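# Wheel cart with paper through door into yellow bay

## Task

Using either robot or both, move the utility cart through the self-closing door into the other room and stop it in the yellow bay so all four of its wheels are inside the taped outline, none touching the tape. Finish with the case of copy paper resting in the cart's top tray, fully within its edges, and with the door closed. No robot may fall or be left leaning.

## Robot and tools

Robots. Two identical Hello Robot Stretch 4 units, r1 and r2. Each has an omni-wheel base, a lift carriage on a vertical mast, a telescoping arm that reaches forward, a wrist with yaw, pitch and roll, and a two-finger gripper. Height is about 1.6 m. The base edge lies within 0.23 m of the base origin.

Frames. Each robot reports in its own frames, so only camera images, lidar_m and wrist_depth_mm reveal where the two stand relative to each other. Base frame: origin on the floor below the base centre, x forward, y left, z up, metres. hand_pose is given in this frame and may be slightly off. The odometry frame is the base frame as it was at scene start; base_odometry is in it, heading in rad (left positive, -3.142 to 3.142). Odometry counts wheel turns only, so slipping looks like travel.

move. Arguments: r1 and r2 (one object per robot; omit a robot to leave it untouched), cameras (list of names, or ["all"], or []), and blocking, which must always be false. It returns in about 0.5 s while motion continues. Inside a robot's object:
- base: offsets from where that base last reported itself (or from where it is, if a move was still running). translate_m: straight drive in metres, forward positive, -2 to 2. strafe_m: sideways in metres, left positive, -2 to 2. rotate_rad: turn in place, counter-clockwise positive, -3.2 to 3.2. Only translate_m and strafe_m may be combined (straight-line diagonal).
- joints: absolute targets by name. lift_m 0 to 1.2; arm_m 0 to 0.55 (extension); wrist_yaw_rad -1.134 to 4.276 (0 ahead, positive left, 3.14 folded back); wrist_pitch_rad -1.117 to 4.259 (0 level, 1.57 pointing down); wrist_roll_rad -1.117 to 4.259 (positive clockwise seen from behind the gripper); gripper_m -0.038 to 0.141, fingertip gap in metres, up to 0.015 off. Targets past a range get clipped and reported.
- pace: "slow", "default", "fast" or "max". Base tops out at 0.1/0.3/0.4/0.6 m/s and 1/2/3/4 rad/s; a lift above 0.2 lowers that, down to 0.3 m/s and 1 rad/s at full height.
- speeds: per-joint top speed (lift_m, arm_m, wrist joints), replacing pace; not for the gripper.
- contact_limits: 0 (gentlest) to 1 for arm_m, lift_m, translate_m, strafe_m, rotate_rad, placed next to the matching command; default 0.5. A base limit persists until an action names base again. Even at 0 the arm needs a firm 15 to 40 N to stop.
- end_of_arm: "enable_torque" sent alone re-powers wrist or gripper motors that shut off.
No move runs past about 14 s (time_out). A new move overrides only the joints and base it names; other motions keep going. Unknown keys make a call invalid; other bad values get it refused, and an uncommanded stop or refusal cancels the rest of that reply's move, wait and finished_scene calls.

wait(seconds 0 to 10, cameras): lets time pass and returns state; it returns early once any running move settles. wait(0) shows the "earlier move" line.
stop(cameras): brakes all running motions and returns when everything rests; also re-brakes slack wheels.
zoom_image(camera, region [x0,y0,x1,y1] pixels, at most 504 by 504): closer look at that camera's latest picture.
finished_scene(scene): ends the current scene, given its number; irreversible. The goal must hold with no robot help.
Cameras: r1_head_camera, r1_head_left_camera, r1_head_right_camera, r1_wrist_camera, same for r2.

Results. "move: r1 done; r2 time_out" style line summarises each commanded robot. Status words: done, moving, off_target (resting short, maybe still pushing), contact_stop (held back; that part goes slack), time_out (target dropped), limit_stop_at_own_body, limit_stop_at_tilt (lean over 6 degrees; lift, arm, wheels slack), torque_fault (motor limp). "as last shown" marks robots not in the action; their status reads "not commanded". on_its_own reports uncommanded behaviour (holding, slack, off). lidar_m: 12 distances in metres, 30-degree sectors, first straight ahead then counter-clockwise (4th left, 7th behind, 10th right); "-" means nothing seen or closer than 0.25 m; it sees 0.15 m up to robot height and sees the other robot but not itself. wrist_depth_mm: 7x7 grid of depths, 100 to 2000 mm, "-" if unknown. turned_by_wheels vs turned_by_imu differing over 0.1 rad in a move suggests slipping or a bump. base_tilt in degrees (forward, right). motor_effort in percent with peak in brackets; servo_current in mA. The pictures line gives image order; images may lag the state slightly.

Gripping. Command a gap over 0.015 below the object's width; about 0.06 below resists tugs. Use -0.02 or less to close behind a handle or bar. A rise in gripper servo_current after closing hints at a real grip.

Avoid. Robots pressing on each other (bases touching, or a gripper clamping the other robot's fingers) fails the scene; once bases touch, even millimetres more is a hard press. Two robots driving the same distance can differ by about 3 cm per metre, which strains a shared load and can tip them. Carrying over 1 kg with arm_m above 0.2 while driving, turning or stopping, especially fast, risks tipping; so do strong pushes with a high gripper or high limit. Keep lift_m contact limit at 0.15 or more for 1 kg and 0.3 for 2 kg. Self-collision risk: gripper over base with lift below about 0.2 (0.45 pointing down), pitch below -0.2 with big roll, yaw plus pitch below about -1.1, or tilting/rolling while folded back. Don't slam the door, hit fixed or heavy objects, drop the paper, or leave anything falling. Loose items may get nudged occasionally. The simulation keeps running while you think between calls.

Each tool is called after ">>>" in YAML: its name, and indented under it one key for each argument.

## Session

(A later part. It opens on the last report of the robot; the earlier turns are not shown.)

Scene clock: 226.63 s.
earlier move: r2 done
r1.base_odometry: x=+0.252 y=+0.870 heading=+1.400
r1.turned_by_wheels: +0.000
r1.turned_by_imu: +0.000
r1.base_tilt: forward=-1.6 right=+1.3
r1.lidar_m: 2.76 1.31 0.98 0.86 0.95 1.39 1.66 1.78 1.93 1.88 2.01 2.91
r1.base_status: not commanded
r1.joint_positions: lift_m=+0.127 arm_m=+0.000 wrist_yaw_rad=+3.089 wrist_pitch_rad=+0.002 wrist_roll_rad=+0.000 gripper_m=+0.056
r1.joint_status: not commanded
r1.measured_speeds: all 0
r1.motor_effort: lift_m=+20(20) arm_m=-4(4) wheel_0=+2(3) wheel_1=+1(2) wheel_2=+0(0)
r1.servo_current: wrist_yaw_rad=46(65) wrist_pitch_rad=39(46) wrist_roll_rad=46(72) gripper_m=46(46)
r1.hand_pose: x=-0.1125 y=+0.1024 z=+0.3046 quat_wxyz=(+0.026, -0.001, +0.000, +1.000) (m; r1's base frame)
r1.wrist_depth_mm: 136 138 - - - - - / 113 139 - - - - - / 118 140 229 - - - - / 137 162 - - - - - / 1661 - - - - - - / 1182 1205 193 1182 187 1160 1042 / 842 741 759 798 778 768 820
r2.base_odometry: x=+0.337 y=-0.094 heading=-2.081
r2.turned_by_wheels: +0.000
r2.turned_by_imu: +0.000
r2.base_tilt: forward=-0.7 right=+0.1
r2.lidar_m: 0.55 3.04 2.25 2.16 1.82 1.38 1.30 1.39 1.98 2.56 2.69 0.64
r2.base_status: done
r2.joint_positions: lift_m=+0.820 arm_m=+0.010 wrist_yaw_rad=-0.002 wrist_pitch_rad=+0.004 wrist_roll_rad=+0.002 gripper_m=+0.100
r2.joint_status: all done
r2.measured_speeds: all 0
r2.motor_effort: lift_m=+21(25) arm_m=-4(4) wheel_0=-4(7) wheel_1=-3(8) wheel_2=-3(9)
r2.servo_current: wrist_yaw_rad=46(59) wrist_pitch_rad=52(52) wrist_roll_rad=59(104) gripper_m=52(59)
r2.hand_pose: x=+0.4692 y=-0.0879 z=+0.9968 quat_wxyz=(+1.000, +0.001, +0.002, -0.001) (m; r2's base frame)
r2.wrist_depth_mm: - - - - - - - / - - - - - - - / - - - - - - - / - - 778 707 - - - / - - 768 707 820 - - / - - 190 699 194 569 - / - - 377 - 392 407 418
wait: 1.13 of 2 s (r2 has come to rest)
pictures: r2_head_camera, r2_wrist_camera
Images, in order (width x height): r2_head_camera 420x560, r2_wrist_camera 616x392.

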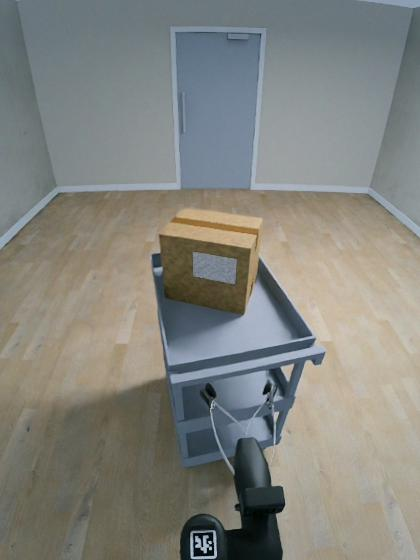

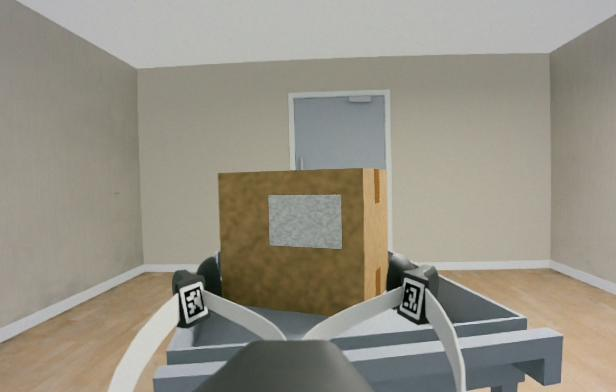

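>>> move:
  blocking: false
  r1: {"base":{"rotate_rad":1.57}}
  r2: {"base":{"strafe_m":-0.8}}

>>> wait:
  seconds: 3

>>> wait:
  seconds: 1.5
  cameras: ["r1_head_camera","r1_head_left_camera","r1_head_right_camera","r2_head_camera","r2_head_left_camera"]

Scene clock: 244.57 s.
move: r1 moving; r2 moving
r1.base_odometry: x=+0.252 y=+0.870 heading=+1.651
r1.turned_by_wheels: +0.252
r1.turned_by_imu: +0.252
r1.base_tilt: forward=-1.6 right=+1.3
r1.lidar_m: 1.65 1.11 0.87 0.88 1.06 1.66 1.69 2.06 1.90 1.92 2.28 3.02
r1.base_status: rotate_rad moving
r1.joint_positions: lift_m=+0.127 arm_m=+0.000 wrist_yaw_rad=+3.089 wrist_pitch_rad=+0.002 wrist_roll_rad=+0.000 gripper_m=+0.056
r1.joint_status: not commanded
r1.measured_speeds: translate_m=+0.000 strafe_m=+0.000 rotate_rad=+0.972 lift_m=+0.000 arm_m=+0.000 wrist_yaw_rad=+0.000 wrist_pitch_rad=+0.000 wrist_roll_rad=+0.000
r1.motor_effort: lift_m=+20(20) arm_m=-4(4) wheel_0=-8(9) wheel_1=-8(8) wheel_2=-6(7)
r1.servo_current: wrist_yaw_rad=33(59) wrist_pitch_rad=39(46) wrist_roll_rad=52(52) gripper_m=39(46)
r1.hand_pose: x=-0.1125 y=+0.1024 z=+0.3046 quat_wxyz=(+0.026, -0.001, +0.000, +1.000) (m; r1's base frame)
r1.wrist_depth_mm: 136 138 - - - - - / 113 139 - - - - - / 117 139 229 - - - - / 137 162 - - - - - / - 1983 - - - - - / 1205 1229 194 1182 187 1160 1160 / 842 750 741 809 788 768 809
r2.base_odometry: x=+0.306 y=-0.076 heading=-2.082
r2.turned_by_wheels: +0.000
r2.turned_by_imu: +0.000
r2.base_tilt: forward=-0.7 right=+0.0
r2.lidar_m: 0.59 3.10 2.27 2.19 1.86 1.38 1.32 1.40 1.93 2.53 2.65 0.64
r2.base_status: strafe_m moving
r2.joint_positions: lift_m=+0.820 arm_m=+0.010 wrist_yaw_rad=-0.002 wrist_pitch_rad=+0.004 wrist_roll_rad=+0.002 gripper_m=+0.100
r2.joint_status: not commanded
r2.measured_speeds: translate_m=+0.001 strafe_m=-0.141 rotate_rad=-0.004 lift_m=+0.000 arm_m=+0.000 wrist_yaw_rad=+0.000 wrist_pitch_rad=+0.000 wrist_roll_rad=+0.000
r2.motor_effort: lift_m=+21(21) arm_m=-3(4) wheel_0=+10(12) wheel_1=-10(13) wheel_2=-1(3)
r2.servo_current: wrist_yaw_rad=39(52) wrist_pitch_rad=39(46) wrist_roll_rad=59(59) gripper_m=52(52)
r2.hand_pose: x=+0.4692 y=-0.0879 z=+0.9968 quat_wxyz=(+1.000, +0.001, +0.002, -0.001) (m; r2's base frame)
r2.wrist_depth_mm: - - - - - - - / - - - - - - - / - - - - - - - / - - 768 699 - - - / - - 759 699 842 - - / - - 190 683 194 - - / - 1921 375 - 399 415 1921
pictures: none

Scene clock: 246.13 s.
earlier move: r1 done; r2 moving
r1.base_odometry: x=+0.252 y=+0.870 heading=+2.969
r1.turned_by_wheels: +1.318
r1.turned_by_imu: +1.325
r1.base_tilt: forward=-1.6 right=+1.3
r1.lidar_m: 0.87 0.92 1.37 1.68 1.79 1.95 1.87 2.03 2.88 2.90 1.31 1.00
r1.base_status: done
r1.joint_positions: lift_m=+0.127 arm_m=+0.000 wrist_yaw_rad=+3.089 wrist_pitch_rad=+0.002 wrist_roll_rad=+0.000 gripper_m=+0.056
r1.joint_status: not commanded
r1.measured_speeds: all 0
r1.motor_effort: lift_m=+20(20) arm_m=-4(4) wheel_0=-4(10) wheel_1=-3(8) wheel_2=-1(8)
r1.servo_current: wrist_yaw_rad=39(72) wrist_pitch_rad=52(52) wrist_roll_rad=46(65) gripper_m=39(52)
r1.hand_pose: x=-0.1125 y=+0.1024 z=+0.3046 quat_wxyz=(+0.026, -0.001, +0.000, +1.000) (m; r1's base frame)
r1.wrist_depth_mm: 136 139 - - - - - / 113 139 - - - - - / 117 140 271 - - - - / 137 161 - - - - - / 1661 1983 - - - - - / 1160 1182 193 1205 187 1160 1138 / 842 741 759 798 699 778 820
r2.base_odometry: x=-0.068 y=+0.133 heading=-2.081
r2.turned_by_wheels: +0.000
r2.turned_by_imu: +0.001
r2.base_tilt: forward=-0.7 right=+0.1
r2.lidar_m: 0.65 0.67 2.72 2.62 1.86 1.37 1.33 1.37 1.97 2.09 2.23 3.08
r2.base_status: strafe_m moving
r2.joint_positions: lift_m=+0.820 arm_m=+0.010 wrist_yaw_rad=-0.002 wrist_pitch_rad=+0.004 wrist_roll_rad=+0.002 gripper_m=+0.100
r2.joint_status: not commanded
r2.measured_speeds: translate_m=+0.000 strafe_m=-0.300 rotate_rad=-0.001 lift_m=+0.000 arm_m=+0.000 wrist_yaw_rad=+0.000 wrist_pitch_rad=+0.000 wrist_roll_rad=+0.000
r2.motor_effort: lift_m=+21(21) arm_m=-4(4) wheel_0=+10(13) wheel_1=-7(13) wheel_2=+0(3)
r2.servo_current: wrist_yaw_rad=46(65) wrist_pitch_rad=39(52) wrist_roll_rad=46(59) gripper_m=46(52)
r2.hand_pose: x=+0.4692 y=-0.0879 z=+0.9969 quat_wxyz=(+1.000, +0.001, +0.002, -0.001) (m; r2's base frame)
r2.wrist_depth_mm: - - - - - - - / - - - - - - - / - - - - - - - / 768 732 - - - - - / 759 707 - - - - - / 741 707 193 - 195 - - / 418 424 1078 - - - -
wait: 1.57 of 3 s (r1 has come to rest)
pictures: none

Scene clock: 247.63 s.
earlier move: r2 moving
r1.base_odometry: x=+0.252 y=+0.870 heading=+2.969
r1.turned_by_wheels: +0.000
r1.turned_by_imu: +0.000
r1.base_tilt: forward=-1.6 right=+1.3
r1.lidar_m: 0.87 0.92 1.34 1.67 1.76 1.94 1.87 2.03 2.89 2.85 1.30 0.99
r1.base_status: done
r1.joint_positions: lift_m=+0.127 arm_m=+0.000 wrist_yaw_rad=+3.089 wrist_pitch_rad=+0.002 wrist_roll_rad=+0.000 gripper_m=+0.056
r1.joint_status: not commanded
r1.measured_speeds: all 0
r1.motor_effort: lift_m=+20(20) arm_m=-4(4) wheel_0=-4(10) wheel_1=-2(8) wheel_2=+0(8)
r1.servo_current: wrist_yaw_rad=46(72) wrist_pitch_rad=46(52) wrist_roll_rad=52(65) gripper_m=39(52)
r1.hand_pose: x=-0.1125 y=+0.1024 z=+0.3046 quat_wxyz=(+0.026, -0.001, +0.000, +1.000) (m; r1's base frame)
r1.wrist_depth_mm: 136 139 - - - - - / 113 139 - - - - - / 117 140 271 - - - - / 137 161 - - - - - / 1708 1983 - - - - - / 1182 1182 193 1205 188 1182 1118 / 831 732 759 798 691 768 820
r2.base_odometry: x=-0.358 y=+0.296 heading=-2.081
r2.turned_by_wheels: +0.000
r2.turned_by_imu: +0.001
r2.base_tilt: forward=-0.7 right=+0.1
r2.lidar_m: 4.47 0.77 0.90 2.93 1.87 1.39 1.34 1.41 1.83 1.76 1.88 2.58
r2.base_status: strafe_m moving
r2.joint_positions: lift_m=+0.820 arm_m=+0.010 wrist_yaw_rad=-0.002 wrist_pitch_rad=+0.004 wrist_roll_rad=+0.002 gripper_m=+0.100
r2.joint_status: not commanded
r2.measured_speeds: translate_m=+0.000 strafe_m=-0.044 rotate_rad=+0.003 lift_m=+0.000 arm_m=+0.000 wrist_yaw_rad=+0.000 wrist_pitch_rad=+0.000 wrist_roll_rad=+0.000
r2.motor_effort: lift_m=+20(21) arm_m=-4(4) wheel_0=+5(13) wheel_1=-2(13) wheel_2=+0(3)
r2.servo_current: wrist_yaw_rad=46(65) wrist_pitch_rad=46(52) wrist_roll_rad=46(59) gripper_m=46(59)
r2.hand_pose: x=+0.4692 y=-0.0879 z=+0.9969 quat_wxyz=(+1.000, +0.001, +0.002, -0.001) (m; r2's base frame)
r2.wrist_depth_mm: - - - - - - - / - - - - - - - / - - - - - - - / 878 - - - - - - / 831 - - - - - - / 891 - 196 - 195 - - / - 1921 - - - - -
wait: 1.50 s; no rest
pictures: r1_head_camera, r1_head_left_camera, r1_head_right_camera, r2_head_camera, r2_head_left_camera
Images, in order (width x height): r1_head_camera 420x560, r1_head_left_camera 420x672, r1_head_right_camera 420x672, r2_head_camera 420x560, r2_head_left_camera 420x672.

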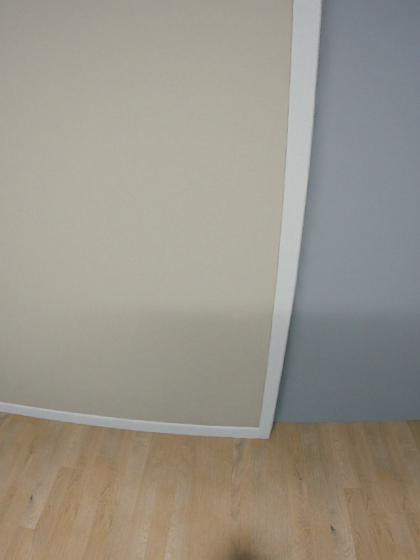

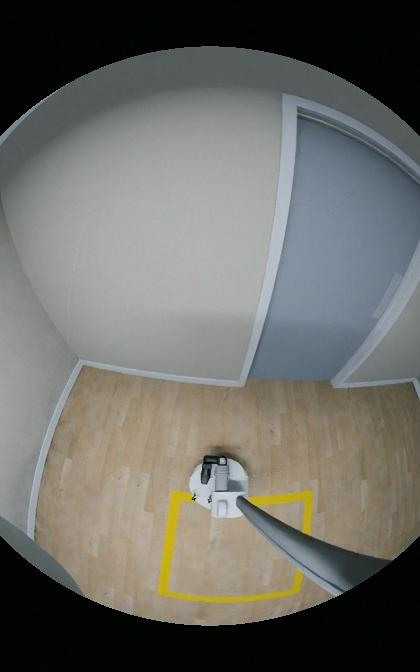

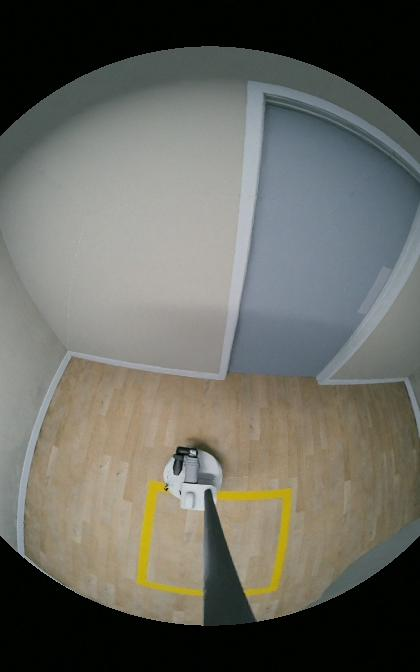

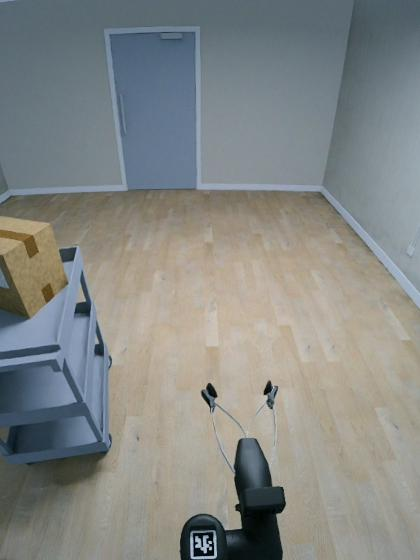

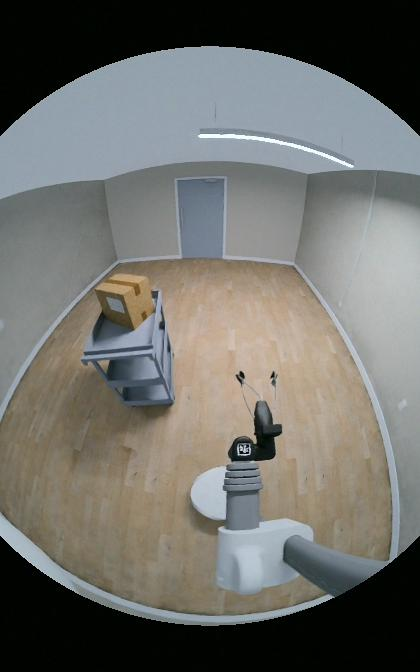

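>>> move:
  blocking: false
  r1: {"base":{"strafe_m":-0.75}}
  r2: {"base":{"translate_m":1.9}}

>>> wait:
  seconds: 5

>>> wait:
  seconds: 6
  cameras: ["r1_head_camera","r1_head_left_camera","r2_wrist_camera","r2_head_camera","r2_head_left_camera"]

Scene clock: 270.30 s.
earlier move: r2 done
move: r1 moving; r2 moving
r1.base_odometry: x=+0.258 y=+0.905 heading=+2.969
r1.turned_by_wheels: +0.000
r1.turned_by_imu: -0.001
r1.base_tilt: forward=-1.6 right=+1.2
r1.lidar_m: 0.88 0.93 1.37 1.69 1.82 1.95 1.89 2.06 2.93 2.87 1.32 0.99
r1.base_status: strafe_m moving
r1.joint_positions: lift_m=+0.127 arm_m=+0.000 wrist_yaw_rad=+3.089 wrist_pitch_rad=+0.002 wrist_roll_rad=+0.000 gripper_m=+0.056
r1.joint_status: not commanded
r1.measured_speeds: translate_m=+0.000 strafe_m=-0.140 rotate_rad=-0.002 lift_m=+0.000 arm_m=+0.000 wrist_yaw_rad=+0.000 wrist_pitch_rad=+0.000 wrist_roll_rad=+0.000
r1.motor_effort: lift_m=+20(20) arm_m=-4(4) wheel_0=+8(11) wheel_1=-8(11) wheel_2=-1(1)
r1.servo_current: wrist_yaw_rad=59(65) wrist_pitch_rad=46(46) wrist_roll_rad=46(65) gripper_m=39(46)
r1.hand_pose: x=-0.1125 y=+0.1024 z=+0.3046 quat_wxyz=(+0.026, -0.001, +0.000, +1.000) (m; r1's base frame)
r1.wrist_depth_mm: 136 138 - - - - - / 113 139 - - - - - / 118 140 272 - - - - / 137 162 - - - - - / 1661 1983 - - - - - / 1182 1182 191 1182 187 1160 1138 / 842 750 750 798 699 778 809
r2.base_odometry: x=-0.376 y=+0.270 heading=-2.081
r2.turned_by_wheels: +0.000
r2.turned_by_imu: +0.000
r2.base_tilt: forward=-0.7 right=+0.1
r2.lidar_m: 4.44 0.75 0.86 2.95 1.91 1.44 1.37 1.44 1.83 1.75 1.88 2.61
r2.base_status: translate_m moving
r2.joint_positions: lift_m=+0.820 arm_m=+0.010 wrist_yaw_rad=-0.002 wrist_pitch_rad=+0.004 wrist_roll_rad=+0.002 gripper_m=+0.100
r2.joint_status: not commanded
r2.measured_speeds: translate_m=+0.121 strafe_m=-0.002 rotate_rad=+0.000 lift_m=+0.000 arm_m=+0.000 wrist_yaw_rad=+0.000 wrist_pitch_rad=+0.000 wrist_roll_rad=+0.000
r2.motor_effort: lift_m=+20(21) arm_m=-3(4) wheel_0=+5(8) wheel_1=+7(9) wheel_2=-13(13)
r2.servo_current: wrist_yaw_rad=52(59) wrist_pitch_rad=46(46) wrist_roll_rad=46(59) gripper_m=52(59)
r2.hand_pose: x=+0.4692 y=-0.0879 z=+0.9969 quat_wxyz=(+1.000, +0.001, +0.002, -0.001) (m; r2's base frame)
r2.wrist_depth_mm: - - - - - - - / - - - - - - - / - - - - - - - / 866 - - - - - - / 831 - - - - - - / - - 195 - 195 - - / - 1921 - - - - -
pictures: none

Scene clock: 273.63 s.
earlier move: r1 done; r2 moving
r1.base_odometry: x=+0.380 y=+1.609 heading=+2.969
r1.turned_by_wheels: +0.000
r1.turned_by_imu: -0.005
r1.base_tilt: forward=-1.6 right=+1.3
r1.lidar_m: 0.91 0.95 1.27 2.40 2.54 2.00 1.92 2.07 2.36 2.29 1.16 0.93
r1.base_status: done
r1.joint_positions: lift_m=+0.127 arm_m=+0.000 wrist_yaw_rad=+3.089 wrist_pitch_rad=+0.002 wrist_roll_rad=+0.000 gripper_m=+0.056
r1.joint_status: not commanded
r1.measured_speeds: all 0
r1.motor_effort: lift_m=+20(20) arm_m=-4(4) wheel_0=+1(11) wheel_1=+0(11) wheel_2=+0(2)
r1.servo_current: wrist_yaw_rad=65(72) wrist_pitch_rad=39(52) wrist_roll_rad=59(72) gripper_m=39(52)
r1.hand_pose: x=-0.1125 y=+0.1024 z=+0.3046 quat_wxyz=(+0.026, -0.001, +0.000, +1.000) (m; r1's base frame)
r1.wrist_depth_mm: 136 138 - - - - - / 113 139 - - - - - / 114 140 268 - - - - / 137 163 - - - - - / 1808 - - - - - - / 1205 1229 193 1205 187 1160 1138 / 831 759 715 798 788 768 820
r2.base_odometry: x=-0.835 y=-0.550 heading=-2.081
r2.turned_by_wheels: +0.000
r2.turned_by_imu: +0.001
r2.base_tilt: forward=-0.7 right=+0.1
r2.lidar_m: 3.47 3.65 0.51 0.45 0.44 2.39 2.31 2.43 1.86 1.80 1.89 2.65
r2.base_status: translate_m moving
r2.joint_positions: lift_m=+0.820 arm_m=+0.010 wrist_yaw_rad=-0.002 wrist_pitch_rad=+0.004 wrist_roll_rad=+0.002 gripper_m=+0.100
r2.joint_status: not commanded
r2.measured_speeds: translate_m=+0.301 strafe_m=+0.001 rotate_rad=-0.003 lift_m=+0.000 arm_m=+0.000 wrist_yaw_rad=+0.000 wrist_pitch_rad=+0.000 wrist_roll_rad=+0.000
r2.motor_effort: lift_m=+20(21) arm_m=-4(4) wheel_0=+4(10) wheel_1=+5(9) wheel_2=-9(14)
r2.servo_current: wrist_yaw_rad=39(65) wrist_pitch_rad=39(52) wrist_roll_rad=52(65) gripper_m=59(59)
r2.hand_pose: x=+0.4692 y=-0.0879 z=+0.9969 quat_wxyz=(+1.000, +0.001, +0.002, -0.001) (m; r2's base frame)
r2.wrist_depth_mm: - - - - - - - / - - - - - - - / - - - - - - - / - - - - - - - / - - - - - - - / - - 195 - 195 - - / - - - - - - -
wait: 3.33 of 5 s (r1 has come to rest)
pictures: none

Scene clock: 277.63 s.
earlier move: r2 done
r1.base_odometry: x=+0.380 y=+1.609 heading=+2.969
r1.turned_by_wheels: +0.000
r1.turned_by_imu: +0.000
r1.base_tilt: forward=-1.6 right=+1.3
r1.lidar_m: 0.90 0.96 1.28 2.41 2.54 1.99 1.93 2.07 2.34 2.27 1.15 0.93
r1.base_status: done
r1.joint_positions: lift_m=+0.127 arm_m=+0.000 wrist_yaw_rad=+3.089 wrist_pitch_rad=+0.002 wrist_roll_rad=+0.000 gripper_m=+0.056
r1.joint_status: not commanded
r1.measured_speeds: all 0
r1.motor_effort: lift_m=+20(20) arm_m=-4(4) wheel_0=+1(11) wheel_1=+0(11) wheel_2=+0(2)
r1.servo_current: wrist_yaw_rad=59(78) wrist_pitch_rad=39(52) wrist_roll_rad=65(72) gripper_m=46(52)
r1.hand_pose: x=-0.1125 y=+0.1024 z=+0.3046 quat_wxyz=(+0.026, -0.001, +0.000, +1.000) (m; r1's base frame)
r1.wrist_depth_mm: 136 138 - - - - - / 113 139 - - - - - / 114 140 268 - - - - / 137 162 - - - - - / 1921 - - - - - - / 1182 1205 194 1205 187 1160 1160 / 854 750 707 809 788 768 820
r2.base_odometry: x=-1.289 y=-1.360 heading=-2.081
r2.turned_by_wheels: +0.000
r2.turned_by_imu: +0.002
r2.base_tilt: forward=-0.7 right=+0.0
r2.lidar_m: 2.54 2.68 3.03 2.91 0.81 0.79 3.27 2.53 1.89 1.81 1.90 2.66
r2.base_status: done
r2.joint_positions: lift_m=+0.820 arm_m=+0.010 wrist_yaw_rad=-0.002 wrist_pitch_rad=+0.004 wrist_roll_rad=+0.002 gripper_m=+0.100
r2.joint_status: not commanded
r2.measured_speeds: all 0
r2.motor_effort: lift_m=+20(21) arm_m=-4(4) wheel_0=+4(10) wheel_1=+4(9) wheel_2=-3(14)
r2.servo_current: wrist_yaw_rad=46(65) wrist_pitch_rad=39(52) wrist_roll_rad=46(65) gripper_m=52(59)
r2.hand_pose: x=+0.4692 y=-0.0879 z=+0.9969 quat_wxyz=(+1.000, +0.001, +0.002, -0.001) (m; r2's base frame)
r2.wrist_depth_mm: - - - - - - - / - - - - - - - / - - - - - - - / - - - - - - - / - - - - - - - / - - 196 - 195 - - / - - - - - - -
wait: 4.00 of 6 s (r2 has come to rest)
pictures: r1_head_camera, r1_head_left_camera, r2_head_camera, r2_head_left_camera, r2_wrist_camera
Images, in order (width x height): r1_head_camera 420x560, r1_head_left_camera 420x672, r2_head_camera 420x560, r2_head_left_camera 420x672, r2_wrist_camera 616x392.

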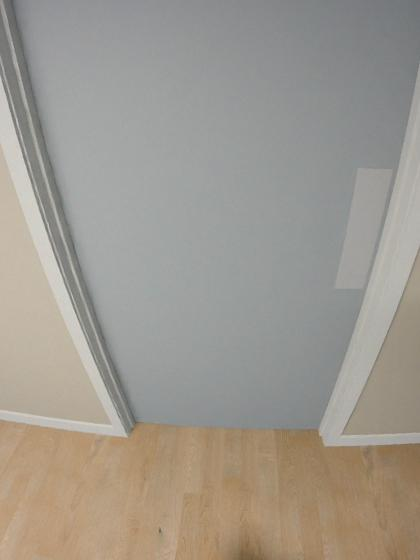

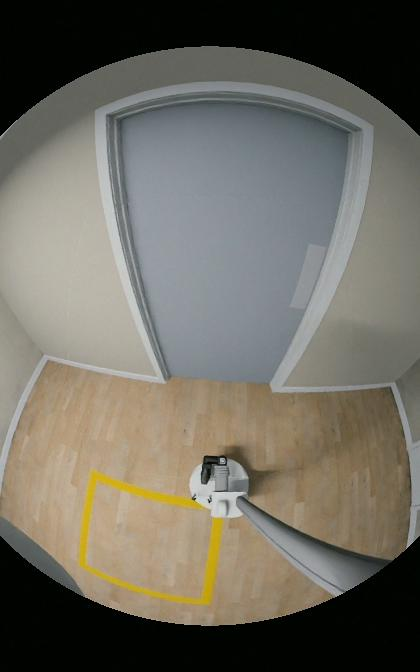

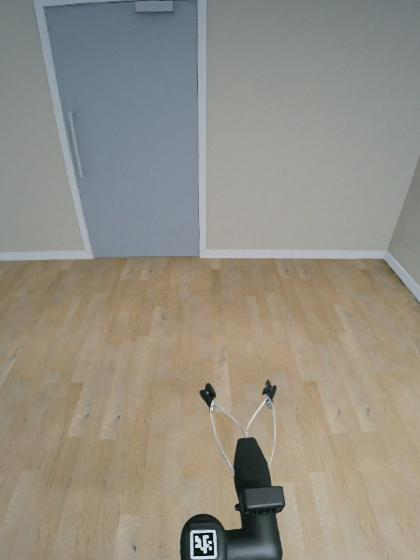

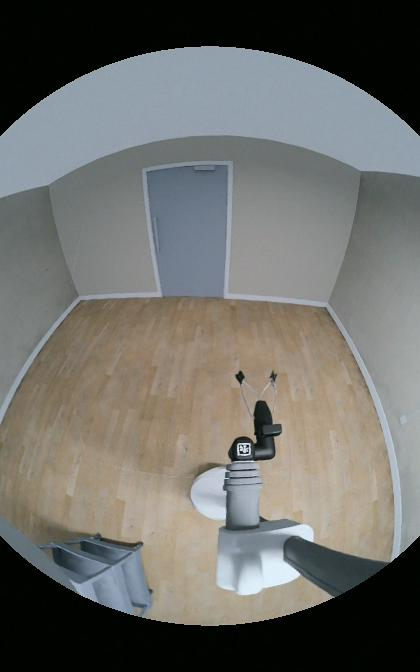

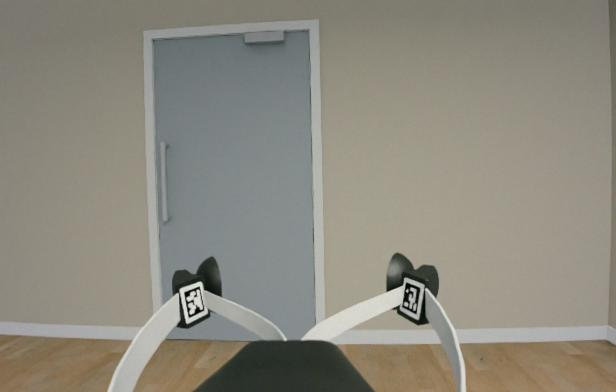

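>>> move:
  blocking: false
  r2: {"base":{"translate_m":1.5,"strafe_m":0.88},"joints":{"lift_m":0.87}}

>>> wait:
  seconds: 8
  cameras: ["r2_wrist_camera","r2_head_camera"]

>>> zoom_image:
  camera: "r2_wrist_camera"
  region: [200, 0, 420, 392]

Scene clock: 288.93 s.
move: r2 moving
r1: as last shown
r1.lidar_m: 0.91 0.98 1.28 2.40 2.59 2.00 1.93 2.08 2.36 2.28 1.14 0.94
r1.motor_effort: lift_m=+20(20) arm_m=-4(4) wheel_0=+2(2) wheel_1=+0(0) wheel_2=+0(0)
r1.servo_current: wrist_yaw_rad=39(65) wrist_pitch_rad=33(52) wrist_roll_rad=46(59) gripper_m=39(46)
r1.wrist_depth_mm: 136 138 - - - - - / 113 139 - - - - - / 114 139 268 - - - - / 137 163 - - - - - / 1921 - - - - - - / 1205 1205 194 1205 187 1138 1118 / 831 750 707 798 788 768 820
r2.base_odometry: x=-1.288 y=-1.397 heading=-2.082
r2.turned_by_wheels: +0.000
r2.turned_by_imu: +0.000
r2.base_tilt: forward=-0.7 right=+0.1
r2.lidar_m: 2.53 2.68 3.02 2.90 0.89 0.78 3.28 2.54 1.89 1.84 1.91 2.63
r2.base_status: translate_m moving; strafe_m moving
r2.joint_positions: lift_m=+0.855 arm_m=+0.010 wrist_yaw_rad=-0.002 wrist_pitch_rad=+0.004 wrist_roll_rad=+0.002 gripper_m=+0.100
r2.joint_status: lift_m moving
r2.measured_speeds: translate_m=+0.120 strafe_m=+0.072 rotate_rad=-0.009 lift_m=+0.099 arm_m=+0.000 wrist_yaw_rad=+0.000 wrist_pitch_rad=+0.000 wrist_roll_rad=+0.000
r2.motor_effort: lift_m=+21(24) arm_m=-4(4) wheel_0=-1(5) wheel_1=+12(12) wheel_2=-13(13)
r2.servo_current: wrist_yaw_rad=39(52) wrist_pitch_rad=39(46) wrist_roll_rad=46(52) gripper_m=52(52)
r2.hand_pose: x=+0.4692 y=-0.0879 z=+1.0321 quat_wxyz=(+1.000, +0.001, +0.002, -0.001) (m; r2's base frame)
r2.wrist_depth_mm: - - - - - - - / - - - - - - - / - - - - - - - / - - - - - - - / - - - - - - - / - - 195 - 195 - - / - - - - - - -
pictures: none

Scene clock: 295.57 s.
earlier move: r2 done
r1.base_odometry: x=+0.380 y=+1.609 heading=+2.969
r1.turned_by_wheels: +0.000
r1.turned_by_imu: +0.000
r1.base_tilt: forward=-1.6 right=+1.3
r1.lidar_m: 0.89 0.96 1.28 2.39 2.57 1.98 1.93 2.08 2.33 2.31 1.15 0.93
r1.base_status: not commanded
r1.joint_positions: lift_m=+0.127 arm_m=+0.000 wrist_yaw_rad=+3.089 wrist_pitch_rad=+0.002 wrist_roll_rad=+0.000 gripper_m=+0.056
r1.joint_status: not commanded
r1.measured_speeds: all 0
r1.motor_effort: lift_m=+20(20) arm_m=-4(4) wheel_0=+2(2) wheel_1=+0(1) wheel_2=+0(0)
r1.servo_current: wrist_yaw_rad=52(72) wrist_pitch_rad=39(52) wrist_roll_rad=46(72) gripper_m=46(52)
r1.hand_pose: x=-0.1125 y=+0.1024 z=+0.3046 quat_wxyz=(+0.026, -0.001, +0.000, +1.000) (m; r1's base frame)
r1.wrist_depth_mm: 136 138 - - - - - / 113 139 - - - - - / 114 140 266 - - - - / 137 162 - - - - - / 1921 - - - - - - / 1182 1182 193 1160 187 1160 1138 / 866 759 715 809 798 768 809
r2.base_odometry: x=-1.255 y=-3.099 heading=-2.081
r2.turned_by_wheels: +0.000
r2.turned_by_imu: +0.003
r2.base_tilt: forward=-0.7 right=+0.1
r2.lidar_m: 1.03 1.16 1.65 2.01 2.12 2.95 2.07 3.74 2.84 2.74 1.54 1.13
r2.base_status: done
r2.joint_positions: lift_m=+0.870 arm_m=+0.010 wrist_yaw_rad=-0.002 wrist_pitch_rad=+0.004 wrist_roll_rad=+0.002 gripper_m=+0.100
r2.joint_status: all done
r2.measured_speeds: all 0
r2.motor_effort: lift_m=+21(24) arm_m=-4(4) wheel_0=-2(8) wheel_1=+2(12) wheel_2=-3(13)
r2.servo_current: wrist_yaw_rad=46(59) wrist_pitch_rad=39(52) wrist_roll_rad=52(65) gripper_m=52(59)
r2.hand_pose: x=+0.4692 y=-0.0879 z=+1.0469 quat_wxyz=(+1.000, +0.001, +0.002, -0.001) (m; r2's base frame)
r2.wrist_depth_mm: - - 866 - - - - / - - 878 - - - - / - - - - - - - / - - - - - - - / - - - - - - - / - - 189 - 185 - - / - - - - - - -
wait: 6.63 of 8 s (r2 has come to rest)
pictures: r2_head_camera, r2_wrist_camera
Images, in order (width x height): r2_head_camera 420x560, r2_wrist_camera 616x392.

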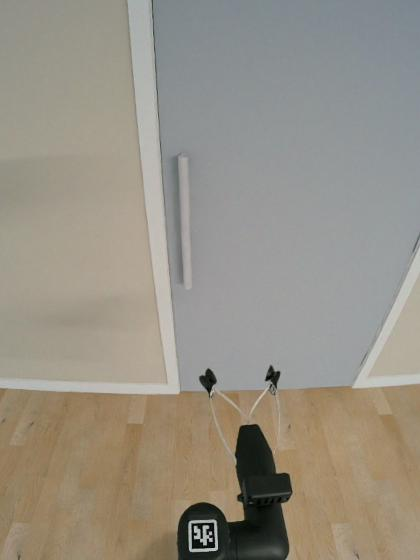

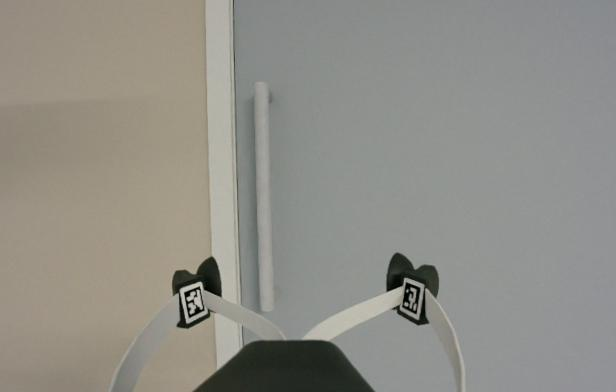

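Scaled by 1.286.

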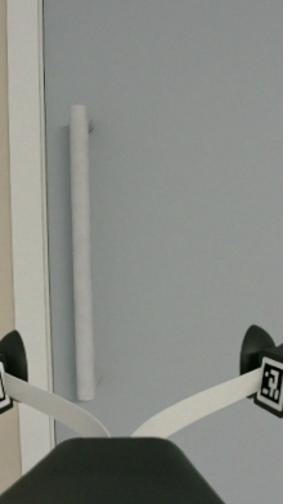

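>>> move:
  blocking: false
  r2: {"base":{"translate_m":0.45,"strafe_m":0.093}}

>>> wait:
  seconds: 4
  cameras: ["r2_wrist_camera"]

Scene clock: 302.53 s.
move: r2 moving
r1: as last shown
r1.lidar_m: 0.92 0.97 1.31 2.41 2.54 1.98 1.91 2.08 2.35 2.30 1.16 0.94
r1.motor_effort: lift_m=+20(20) arm_m=-4(4) wheel_0=+1(2) wheel_1=+0(0) wheel_2=+0(0)
r1.servo_current: wrist_yaw_rad=46(65) wrist_pitch_rad=39(46) wrist_roll_rad=39(65) gripper_m=46(46)
r1.wrist_depth_mm: 136 138 - - - - - / 113 139 - - - - - / 115 139 268 - - - - / 137 163 - - - - - / - - - - - - - / 1160 1182 193 1182 188 1138 1138 / 854 750 707 809 778 778 809
r2.base_odometry: x=-1.264 y=-3.130 heading=-2.081
r2.turned_by_wheels: +0.000
r2.turned_by_imu: +0.001
r2.base_tilt: forward=-0.7 right=+0.1
r2.lidar_m: 1.02 1.15 1.62 1.99 2.11 2.96 2.10 3.79 2.87 2.76 1.49 1.11
r2.base_status: translate_m moving; strafe_m moving
r2.joint_positions: lift_m=+0.870 arm_m=+0.010 wrist_yaw_rad=-0.002 wrist_pitch_rad=+0.004 wrist_roll_rad=+0.002 gripper_m=+0.100
r2.joint_status: not commanded
r2.measured_speeds: translate_m=+0.119 strafe_m=+0.024 rotate_rad=+0.003 lift_m=+0.000 arm_m=+0.000 wrist_yaw_rad=+0.000 wrist_pitch_rad=+0.000 wrist_roll_rad=+0.000
r2.motor_effort: lift_m=+21(21) arm_m=-3(4) wheel_0=+7(9) wheel_1=+10(10) wheel_2=-13(13)
r2.servo_current: wrist_yaw_rad=39(52) wrist_pitch_rad=52(52) wrist_roll_rad=46(59) gripper_m=46(52)
r2.hand_pose: x=+0.4692 y=-0.0879 z=+1.0469 quat_wxyz=(+1.000, +0.001, +0.002, -0.001) (m; r2's base frame)
r2.wrist_depth_mm: - - - - - - - / - - - - - - - / - - 842 - - - - / - - 854 - - - - / - - 768 - - - - / - - 191 - 186 - - / - - - - - - -
pictures: none

Scene clock: 305.03 s.
earlier move: r2 done
r1.base_odometry: x=+0.380 y=+1.609 heading=+2.969
r1.turned_by_wheels: +0.000
r1.turned_by_imu: +0.000
r1.base_tilt: forward=-1.6 right=+1.3
r1.lidar_m: 0.91 0.99 1.29 2.42 2.56 2.00 1.94 2.08 2.36 2.28 1.16 0.95
r1.base_status: not commanded
r1.joint_positions: lift_m=+0.127 arm_m=+0.000 wrist_yaw_rad=+3.089 wrist_pitch_rad=+0.002 wrist_roll_rad=+0.000 gripper_m=+0.056
r1.joint_status: not commanded
r1.measured_speeds: all 0
r1.motor_effort: lift_m=+20(20) arm_m=-4(4) wheel_0=+2(2) wheel_1=+0(1) wheel_2=+0(0)
r1.servo_current: wrist_yaw_rad=46(78) wrist_pitch_rad=46(52) wrist_roll_rad=52(65) gripper_m=46(52)
r1.hand_pose: x=-0.1125 y=+0.1024 z=+0.3046 quat_wxyz=(+0.026, -0.001, +0.000, +1.000) (m; r1's base frame)
r1.wrist_depth_mm: 136 138 - - - - - / 113 139 - - - - - / 114 140 270 - - - - / 137 162 - - - - - / 1921 - - - - - - / 1182 1182 193 1182 188 1160 1118 / 854 759 723 809 798 768 820
r2.base_odometry: x=-1.393 y=-3.537 heading=-2.081
r2.turned_by_wheels: +0.000
r2.turned_by_imu: +0.001
r2.base_tilt: forward=-0.6 right=+0.0
r2.lidar_m: 0.58 0.68 0.99 1.89 2.00 2.82 2.52 3.93 2.93 2.34 0.94 0.67
r2.base_status: done
r2.joint_positions: lift_m=+0.870 arm_m=+0.010 wrist_yaw_rad=-0.002 wrist_pitch_rad=+0.004 wrist_roll_rad=+0.002 gripper_m=+0.100
r2.joint_status: not commanded
r2.measured_speeds: all 0
r2.motor_effort: lift_m=+21(21) arm_m=-4(4) wheel_0=+5(9) wheel_1=+5(10) wheel_2=-3(14)
r2.servo_current: wrist_yaw_rad=46(65) wrist_pitch_rad=39(52) wrist_roll_rad=46(65) gripper_m=52(59)
r2.hand_pose: x=+0.4692 y=-0.0879 z=+1.0469 quat_wxyz=(+1.000, +0.001, +0.002, -0.001) (m; r2's base frame)
r2.wrist_depth_mm: 442 436 415 347 - 407 402 / 445 439 421 351 - - 404 / 449 442 424 351 - - 404 / 449 442 424 353 - - - / 452 445 427 353 - - - / 459 449 196 353 185 - - / 462 455 433 - - - -
wait: 2.50 of 4 s (r2 has come to rest)
pictures: r2_wrist_camera
Images, in order (width x height): r2_wrist_camera 616x392.

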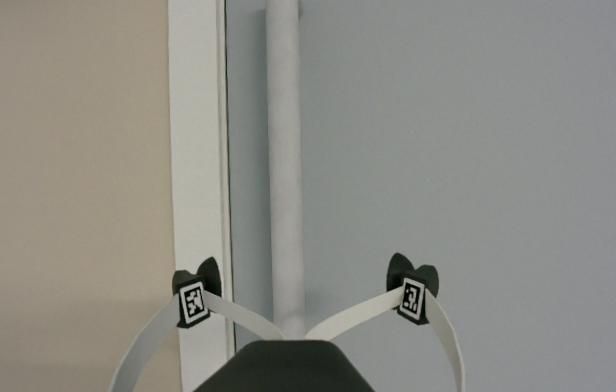

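>>> move:
  blocking: false
  r2: {"base":{"translate_m":0.15,"strafe_m":0.013},"pace":"slow","contact_limits":{"translate_m":0.2}}

>>> wait:
  seconds: 4
  cameras: ["r2_wrist_camera"]

>>> move:
  blocking: false
  r2: {"joints":{"gripper_m":-0.025}}

>>> wait:
  seconds: 2
  cameras: ["r2_wrist_camera","r2_head_camera"]

Scene clock: 314.60 s.
move: r2 moving
r1: as last shown
r1.lidar_m: 0.91 0.98 1.26 2.42 2.56 1.99 1.92 2.09 2.35 2.30 1.12 0.94
r1.motor_effort: lift_m=+20(20) arm_m=-4(4) wheel_0=+1(2) wheel_1=+0(0) wheel_2=+0(0)
r1.servo_current: wrist_yaw_rad=59(59) wrist_pitch_rad=46(52) wrist_roll_rad=33(52) gripper_m=39(46)
r1.wrist_depth_mm: 136 138 - - - - - / 113 139 - - - - - / 114 140 268 - - - - / 137 163 - - - - - / 1921 - - - - - - / 1160 1182 194 1160 188 1205 1118 / 831 750 715 798 788 788 809
r2.base_odometry: x=-1.398 y=-3.548 heading=-2.081
r2.turned_by_wheels: +0.000
r2.turned_by_imu: +0.001
r2.base_tilt: forward=-0.7 right=+0.1
r2.lidar_m: 0.57 0.69 0.97 1.90 1.99 2.80 2.56 3.94 2.95 2.31 0.92 0.67
r2.base_status: translate_m moving; strafe_m moving
r2.joint_positions: lift_m=+0.870 arm_m=+0.010 wrist_yaw_rad=-0.002 wrist_pitch_rad=+0.004 wrist_roll_rad=+0.002 gripper_m=+0.100
r2.joint_status: not commanded
r2.measured_speeds: translate_m=+0.049 strafe_m=+0.003 rotate_rad=+0.000 lift_m=+0.000 arm_m=+0.000 wrist_yaw_rad=+0.000 wrist_pitch_rad=+0.000 wrist_roll_rad=+0.000
r2.motor_effort: lift_m=+21(21) arm_m=-4(4) wheel_0=+5(8) wheel_1=+6(8) wheel_2=-7(10)
r2.servo_current: wrist_yaw_rad=46(52) wrist_pitch_rad=46(46) wrist_roll_rad=46(52) gripper_m=46(52)
r2.contact_limits: translate_m 0.2
r2.hand_pose: x=+0.4692 y=-0.0879 z=+1.0469 quat_wxyz=(+1.000, +0.001, +0.002, -0.001) (m; r2's base frame)
r2.wrist_depth_mm: 430 424 410 336 402 399 392 / 433 430 410 340 404 399 392 / 439 430 413 340 - 399 394 / 439 436 415 343 - 404 402 / 442 436 415 343 - 404 399 / 449 436 194 343 186 - 404 / 449 439 424 - - - 407
pictures: none

Scene clock: 316.87 s.
earlier move: r2 done
r1.base_odometry: x=+0.380 y=+1.609 heading=+2.969
r1.turned_by_wheels: +0.000
r1.turned_by_imu: +0.000
r1.base_tilt: forward=-1.5 right=+1.3
r1.lidar_m: 0.91 0.97 1.28 2.41 2.57 1.97 1.94 2.08 2.35 2.29 1.16 0.94
r1.base_status: not commanded
r1.joint_positions: lift_m=+0.127 arm_m=+0.000 wrist_yaw_rad=+3.089 wrist_pitch_rad=+0.002 wrist_roll_rad=+0.000 gripper_m=+0.056
r1.joint_status: not commanded
r1.measured_speeds: all 0
r1.motor_effort: lift_m=+20(20) arm_m=-4(4) wheel_0=+1(2) wheel_1=+0(0) wheel_2=+0(0)
r1.servo_current: wrist_yaw_rad=52(78) wrist_pitch_rad=46(52) wrist_roll_rad=52(65) gripper_m=39(52)
r1.hand_pose: x=-0.1125 y=+0.1024 z=+0.3046 quat_wxyz=(+0.026, -0.001, +0.000, +1.000) (m; r1's base frame)
r1.wrist_depth_mm: 137 138 - - - - - / 113 139 - - - - - / 114 139 268 - - - - / 137 163 - - - - - / 1983 - - - - - - / 1205 1182 195 1182 187 1160 1118 / 842 759 715 788 788 778 820
r2.base_odometry: x=-1.455 y=-3.674 heading=-2.081
r2.turned_by_wheels: +0.000
r2.turned_by_imu: +0.000
r2.base_tilt: forward=-0.7 right=+0.1
r2.lidar_m: 0.42 0.54 0.76 1.87 1.97 2.80 2.68 3.96 2.97 1.80 0.73 0.53
r2.base_status: done
r2.joint_positions: lift_m=+0.870 arm_m=+0.010 wrist_yaw_rad=-0.002 wrist_pitch_rad=+0.004 wrist_roll_rad=+0.002 gripper_m=+0.100
r2.joint_status: not commanded
r2.measured_speeds: all 0
r2.motor_effort: lift_m=+21(21) arm_m=-3(4) wheel_0=+5(8) wheel_1=+4(8) wheel_2=-6(10)
r2.servo_current: wrist_yaw_rad=52(59) wrist_pitch_rad=46(46) wrist_roll_rad=39(52) gripper_m=52(59)
r2.contact_limits: translate_m 0.2
r2.hand_pose: x=+0.4692 y=-0.0879 z=+1.0469 quat_wxyz=(+1.000, +0.001, +0.002, -0.001) (m; r2's base frame)
r2.wrist_depth_mm: 289 271 282 276 271 266 264 / 291 273 281 276 272 268 265 / 293 276 283 209 274 271 266 / 296 277 286 208 277 272 267 / 298 279 286 209 278 274 270 / 300 281 204 204 195 274 272 / 301 282 287 - 281 276 273
wait: 2.27 of 4 s (r2 has come to rest)
pictures: r2_wrist_camera
Images, in order (width x height): r2_wrist_camera 616x392.

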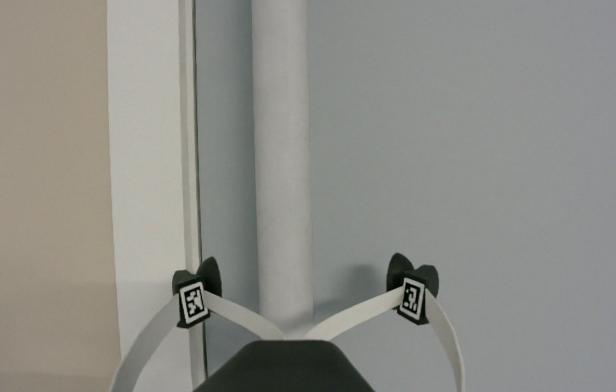

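Scene clock: 317.37 s.
move: r2 moving
r1: as last shown
r1.base_tilt: forward=-1.6 right=+1.2
r1.lidar_m: 0.91 0.97 1.29 2.42 2.56 1.98 1.93 2.07 2.36 2.28 1.17 0.93
r1.motor_effort: lift_m=+20(20) arm_m=-4(4) wheel_0=+2(2) wheel_1=+0(0) wheel_2=+0(0)
r1.servo_current: wrist_yaw_rad=52(52) wrist_pitch_rad=39(52) wrist_roll_rad=39(59) gripper_m=46(46)
r1.wrist_depth_mm: 136 138 - - - - - / 113 139 - - - - - / 114 139 267 - - - - / 137 162 - - - - - / 1921 - - - - - - / 1182 1205 193 1182 187 1160 1118 / 842 750 715 798 798 778 820
r2.base_odometry: x=-1.455 y=-3.674 heading=-2.081
r2.turned_by_wheels: +0.000
r2.turned_by_imu: +0.000
r2.base_tilt: forward=-0.7 right=+0.1
r2.lidar_m: 0.44 0.55 0.80 1.87 1.95 2.78 2.68 3.97 2.96 1.86 0.74 0.52
r2.base_status: not commanded
r2.joint_positions: lift_m=+0.870 arm_m=+0.010 wrist_yaw_rad=-0.002 wrist_pitch_rad=+0.004 wrist_roll_rad=+0.002 gripper_m=+0.083
r2.joint_status: gripper_m moving
r2.measured_speeds: all 0
r2.motor_effort: lift_m=+21(21) arm_m=-3(4) wheel_0=+5(5) wheel_1=+4(4) wheel_2=-6(6)
r2.servo_current: wrist_yaw_rad=52(52) wrist_pitch_rad=39(46) wrist_roll_rad=46(52) gripper_m=98(98)
r2.contact_limits: translate_m 0.2
r2.hand_pose: x=+0.4692 y=-0.0879 z=+1.0469 quat_wxyz=(+1.000, +0.001, +0.002, -0.001) (m; r2's base frame)
r2.wrist_depth_mm: 291 272 281 211 271 266 263 / 291 272 279 274 273 268 265 / 294 274 283 208 276 270 267 / 294 278 286 208 277 272 268 / 298 279 287 209 278 274 271 / 300 279 197 204 191 276 272 / 301 296 291 - 281 276 273
pictures: none

Scene clock: 318.83 s.
earlier move: r2 done
r1.base_odometry: x=+0.380 y=+1.609 heading=+2.969
r1.turned_by_wheels: +0.000
r1.turned_by_imu: +0.000
r1.base_tilt: forward=-1.6 right=+1.2
r1.lidar_m: 0.91 0.97 1.24 2.42 2.56 1.96 1.93 2.06 2.35 2.27 1.16 0.95
r1.base_status: not commanded
r1.joint_positions: lift_m=+0.127 arm_m=+0.000 wrist_yaw_rad=+3.089 wrist_pitch_rad=+0.002 wrist_roll_rad=+0.000 gripper_m=+0.056
r1.joint_status: not commanded
r1.measured_speeds: all 0
r1.motor_effort: lift_m=+20(20) arm_m=-4(4) wheel_0=+2(2) wheel_1=+0(1) wheel_2=+0(0)
r1.servo_current: wrist_yaw_rad=59(65) wrist_pitch_rad=39(52) wrist_roll_rad=39(65) gripper_m=46(52)
r1.hand_pose: x=-0.1125 y=+0.1024 z=+0.3046 quat_wxyz=(+0.026, -0.001, +0.000, +1.000) (m; r1's base frame)
r1.wrist_depth_mm: 136 139 - - - - - / 113 139 - - - - - / 114 140 268 - - - - / 137 163 - - - - - / 1983 - - - - - - / 1182 1182 194 1182 187 1182 1138 / 842 759 707 809 798 768 820
r2.base_odometry: x=-1.455 y=-3.674 heading=-2.080
r2.turned_by_wheels: +0.001
r2.turned_by_imu: +0.001
r2.base_tilt: forward=-0.7 right=+0.1
r2.lidar_m: 0.44 0.55 0.76 1.86 1.99 2.79 2.69 3.94 2.95 1.82 0.74 0.52
r2.base_status: not commanded
r2.joint_positions: lift_m=+0.870 arm_m=+0.010 wrist_yaw_rad=+0.006 wrist_pitch_rad=+0.004 wrist_roll_rad=+0.002 gripper_m=-0.023
r2.joint_status: all done
r2.measured_speeds: all 0
r2.motor_effort: lift_m=+21(21) arm_m=-3(4) wheel_0=+5(5) wheel_1=+4(4) wheel_2=+1(7)
r2.servo_current: wrist_yaw_rad=52(72) wrist_pitch_rad=46(46) wrist_roll_rad=52(59) gripper_m=176(338)
r2.contact_limits: translate_m 0.2
r2.hand_pose: x=+0.4698 y=-0.0857 z=+1.0469 quat_wxyz=(+1.000, +0.001, +0.002, +0.003) (m; r2's base frame)
r2.wrist_depth_mm: 291 273 278 199 266 262 256 / 293 274 279 201 270 264 258 / 296 274 281 204 271 266 260 / 298 277 283 205 274 267 262 / 301 279 283 203 276 267 264 / 301 279 184 201 180 268 265 / 306 281 279 - 277 270 267
wait: 1.47 of 2 s (r2 has come to rest)
pictures: r2_head_camera, r2_wrist_camera
Images, in order (width x height): r2_head_camera 420x560, r2_wrist_camera 616x392.

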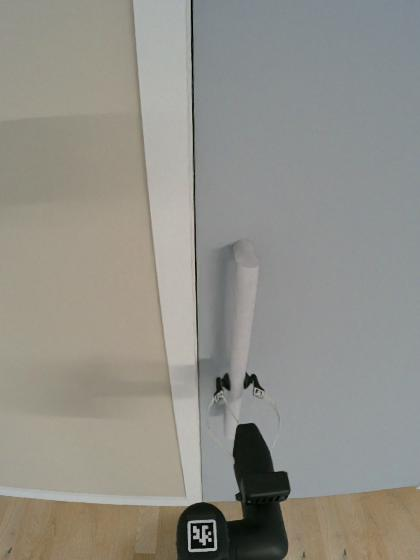

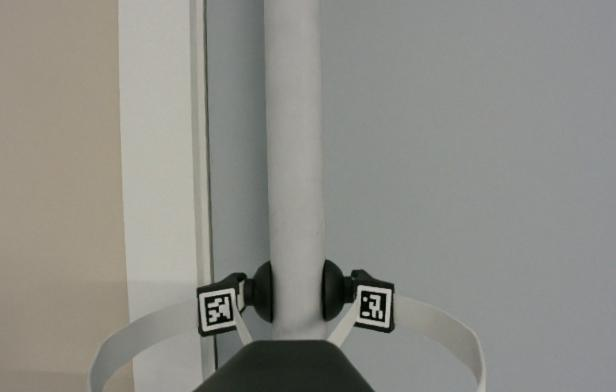

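>>> move:
  blocking: false
  r2: {"base":{"translate_m":-0.154,"strafe_m":-0.05},"joints":{"wrist_yaw_rad":0.085},"speeds":{"wrist_yaw_rad":0.06},"pace":"slow","contact_limits":{"translate_m":0.7}}

>>> wait:
  seconds: 3
  cameras: ["r2_wrist_camera","r2_head_camera"]

Scene clock: 351.93 s.
move: r2 moving
r1: as last shown
r1.base_tilt: forward=-1.6 right=+1.3
r1.lidar_m: 0.91 0.98 1.29 2.40 2.56 1.96 1.92 2.07 2.36 2.30 1.12 0.93
r1.motor_effort: lift_m=+20(20) arm_m=-4(4) wheel_0=+2(2) wheel_1=+0(0) wheel_2=+0(0)
r1.servo_current: wrist_yaw_rad=59(65) wrist_pitch_rad=39(46) wrist_roll_rad=52(65) gripper_m=39(46)
r1.wrist_depth_mm: 136 138 - - - - - / 113 139 - - - - - / 114 139 267 - - - - / 137 163 - - - - - / 1983 - - - - - - / 1205 1229 193 1182 187 1160 1118 / 831 750 715 788 788 778 820
r2.base_odometry: x=-1.453 y=-3.662 heading=-2.080
r2.turned_by_wheels: +0.000
r2.turned_by_imu: +0.001
r2.base_tilt: forward=-0.7 right=+0.0
r2.lidar_m: 0.45 0.57 0.80 1.87 1.99 2.79 2.65 3.95 2.96 1.86 0.72 0.54
r2.base_status: translate_m moving; strafe_m moving
r2.joint_positions: lift_m=+0.870 arm_m=+0.010 wrist_yaw_rad=+0.029 wrist_pitch_rad=+0.004 wrist_roll_rad=+0.002 gripper_m=-0.023
r2.joint_status: wrist_yaw_rad moving
r2.measured_speeds: translate_m=-0.050 strafe_m=-0.016 rotate_rad=-0.003 lift_m=+0.000 arm_m=+0.000 wrist_yaw_rad=+0.051 wrist_pitch_rad=+0.000 wrist_roll_rad=+0.000
r2.motor_effort: lift_m=+21(21) arm_m=-4(4) wheel_0=-1(5) wheel_1=-8(9) wheel_2=+16(16)
r2.servo_current: wrist_yaw_rad=13(78) wrist_pitch_rad=46(46) wrist_roll_rad=52(59) gripper_m=163(176)
r2.contact_limits: translate_m 0.7
r2.hand_pose: x=+0.4717 y=-0.0791 z=+1.0469 quat_wxyz=(+1.000, +0.001, +0.002, +0.014) (m; r2's base frame)
r2.wrist_depth_mm: 307 286 290 212 276 270 264 / 307 286 291 214 277 270 266 / 310 287 291 213 279 271 268 / 312 304 294 212 282 273 268 / 314 306 297 213 283 277 271 / 320 306 183 211 181 276 271 / 320 148 291 - 286 276 273
pictures: none

Scene clock: 354.30 s.
earlier move: r2 done
r1.base_odometry: x=+0.380 y=+1.609 heading=+2.969
r1.turned_by_wheels: +0.000
r1.turned_by_imu: +0.000
r1.base_tilt: forward=-1.6 right=+1.3
r1.lidar_m: 0.90 0.96 1.28 2.41 2.54 2.00 1.94 2.06 2.35 2.31 1.14 0.93
r1.base_status: not commanded
r1.joint_positions: lift_m=+0.127 arm_m=+0.000 wrist_yaw_rad=+3.089 wrist_pitch_rad=+0.002 wrist_roll_rad=+0.000 gripper_m=+0.056
r1.joint_status: not commanded
r1.measured_speeds: all 0
r1.motor_effort: lift_m=+20(20) arm_m=-4(4) wheel_0=+2(2) wheel_1=+0(1) wheel_2=+0(0)
r1.servo_current: wrist_yaw_rad=59(65) wrist_pitch_rad=46(52) wrist_roll_rad=26(65) gripper_m=46(52)
r1.hand_pose: x=-0.1125 y=+0.1024 z=+0.3046 quat_wxyz=(+0.026, -0.001, +0.000, +1.000) (m; r1's base frame)
r1.wrist_depth_mm: 136 138 - - - - - / 113 139 - - - - - / 114 139 267 - - - - / 137 162 - - - - - / 1863 - - - - - - / 1182 1182 193 1182 187 1138 1138 / 831 750 707 798 798 768 820
r2.base_odometry: x=-1.424 y=-3.516 heading=-2.081
r2.turned_by_wheels: -0.001
r2.turned_by_imu: -0.001
r2.base_tilt: forward=-0.7 right=+0.1
r2.lidar_m: 0.60 0.70 0.99 1.94 2.03 2.86 2.53 3.87 2.92 2.34 0.92 0.67
r2.base_status: done
r2.joint_positions: lift_m=+0.870 arm_m=+0.010 wrist_yaw_rad=+0.082 wrist_pitch_rad=+0.004 wrist_roll_rad=+0.002 gripper_m=-0.024
r2.joint_status: all done
r2.measured_speeds: all 0
r2.motor_effort: lift_m=+21(21) arm_m=+4(5) wheel_0=-4(10) wheel_1=-5(9) wheel_2=+6(16)
r2.servo_current: wrist_yaw_rad=52(85) wrist_pitch_rad=46(46) wrist_roll_rad=52(59) gripper_m=98(176)
r2.contact_limits: translate_m 0.7
r2.hand_pose: x=+0.4754 y=-0.0635 z=+1.0469 quat_wxyz=(+0.999, +0.001, +0.002, +0.041) (m; r2's base frame)
r2.wrist_depth_mm: 473 452 427 345 404 392 382 / 473 452 430 351 407 397 382 / 480 459 433 351 - 397 389 / 480 459 436 355 - 402 387 / 477 462 439 351 - 402 392 / - 469 186 200 170 402 397 / - 469 442 - - - 399
wait: 2.37 of 3 s (r2 has come to rest)
pictures: r2_head_camera, r2_wrist_camera
Images, in order (width x height): r2_head_camera 420x560, r2_wrist_camera 616x392.

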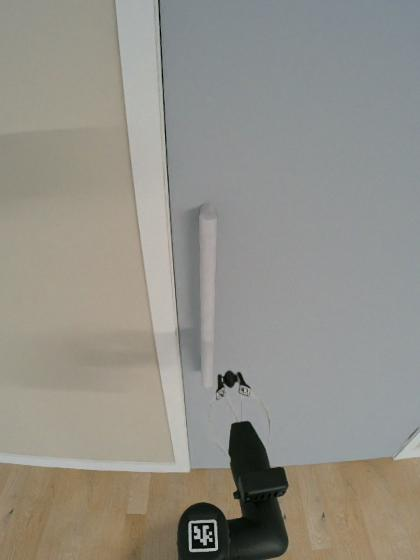

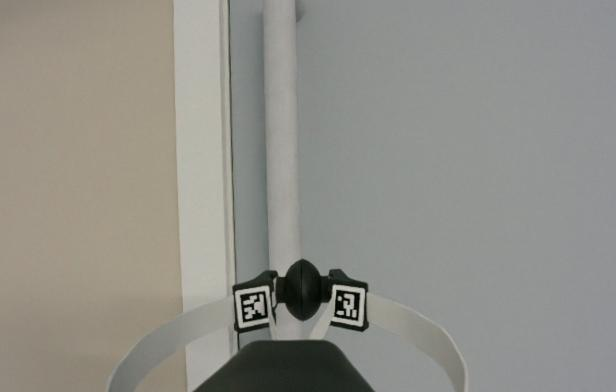

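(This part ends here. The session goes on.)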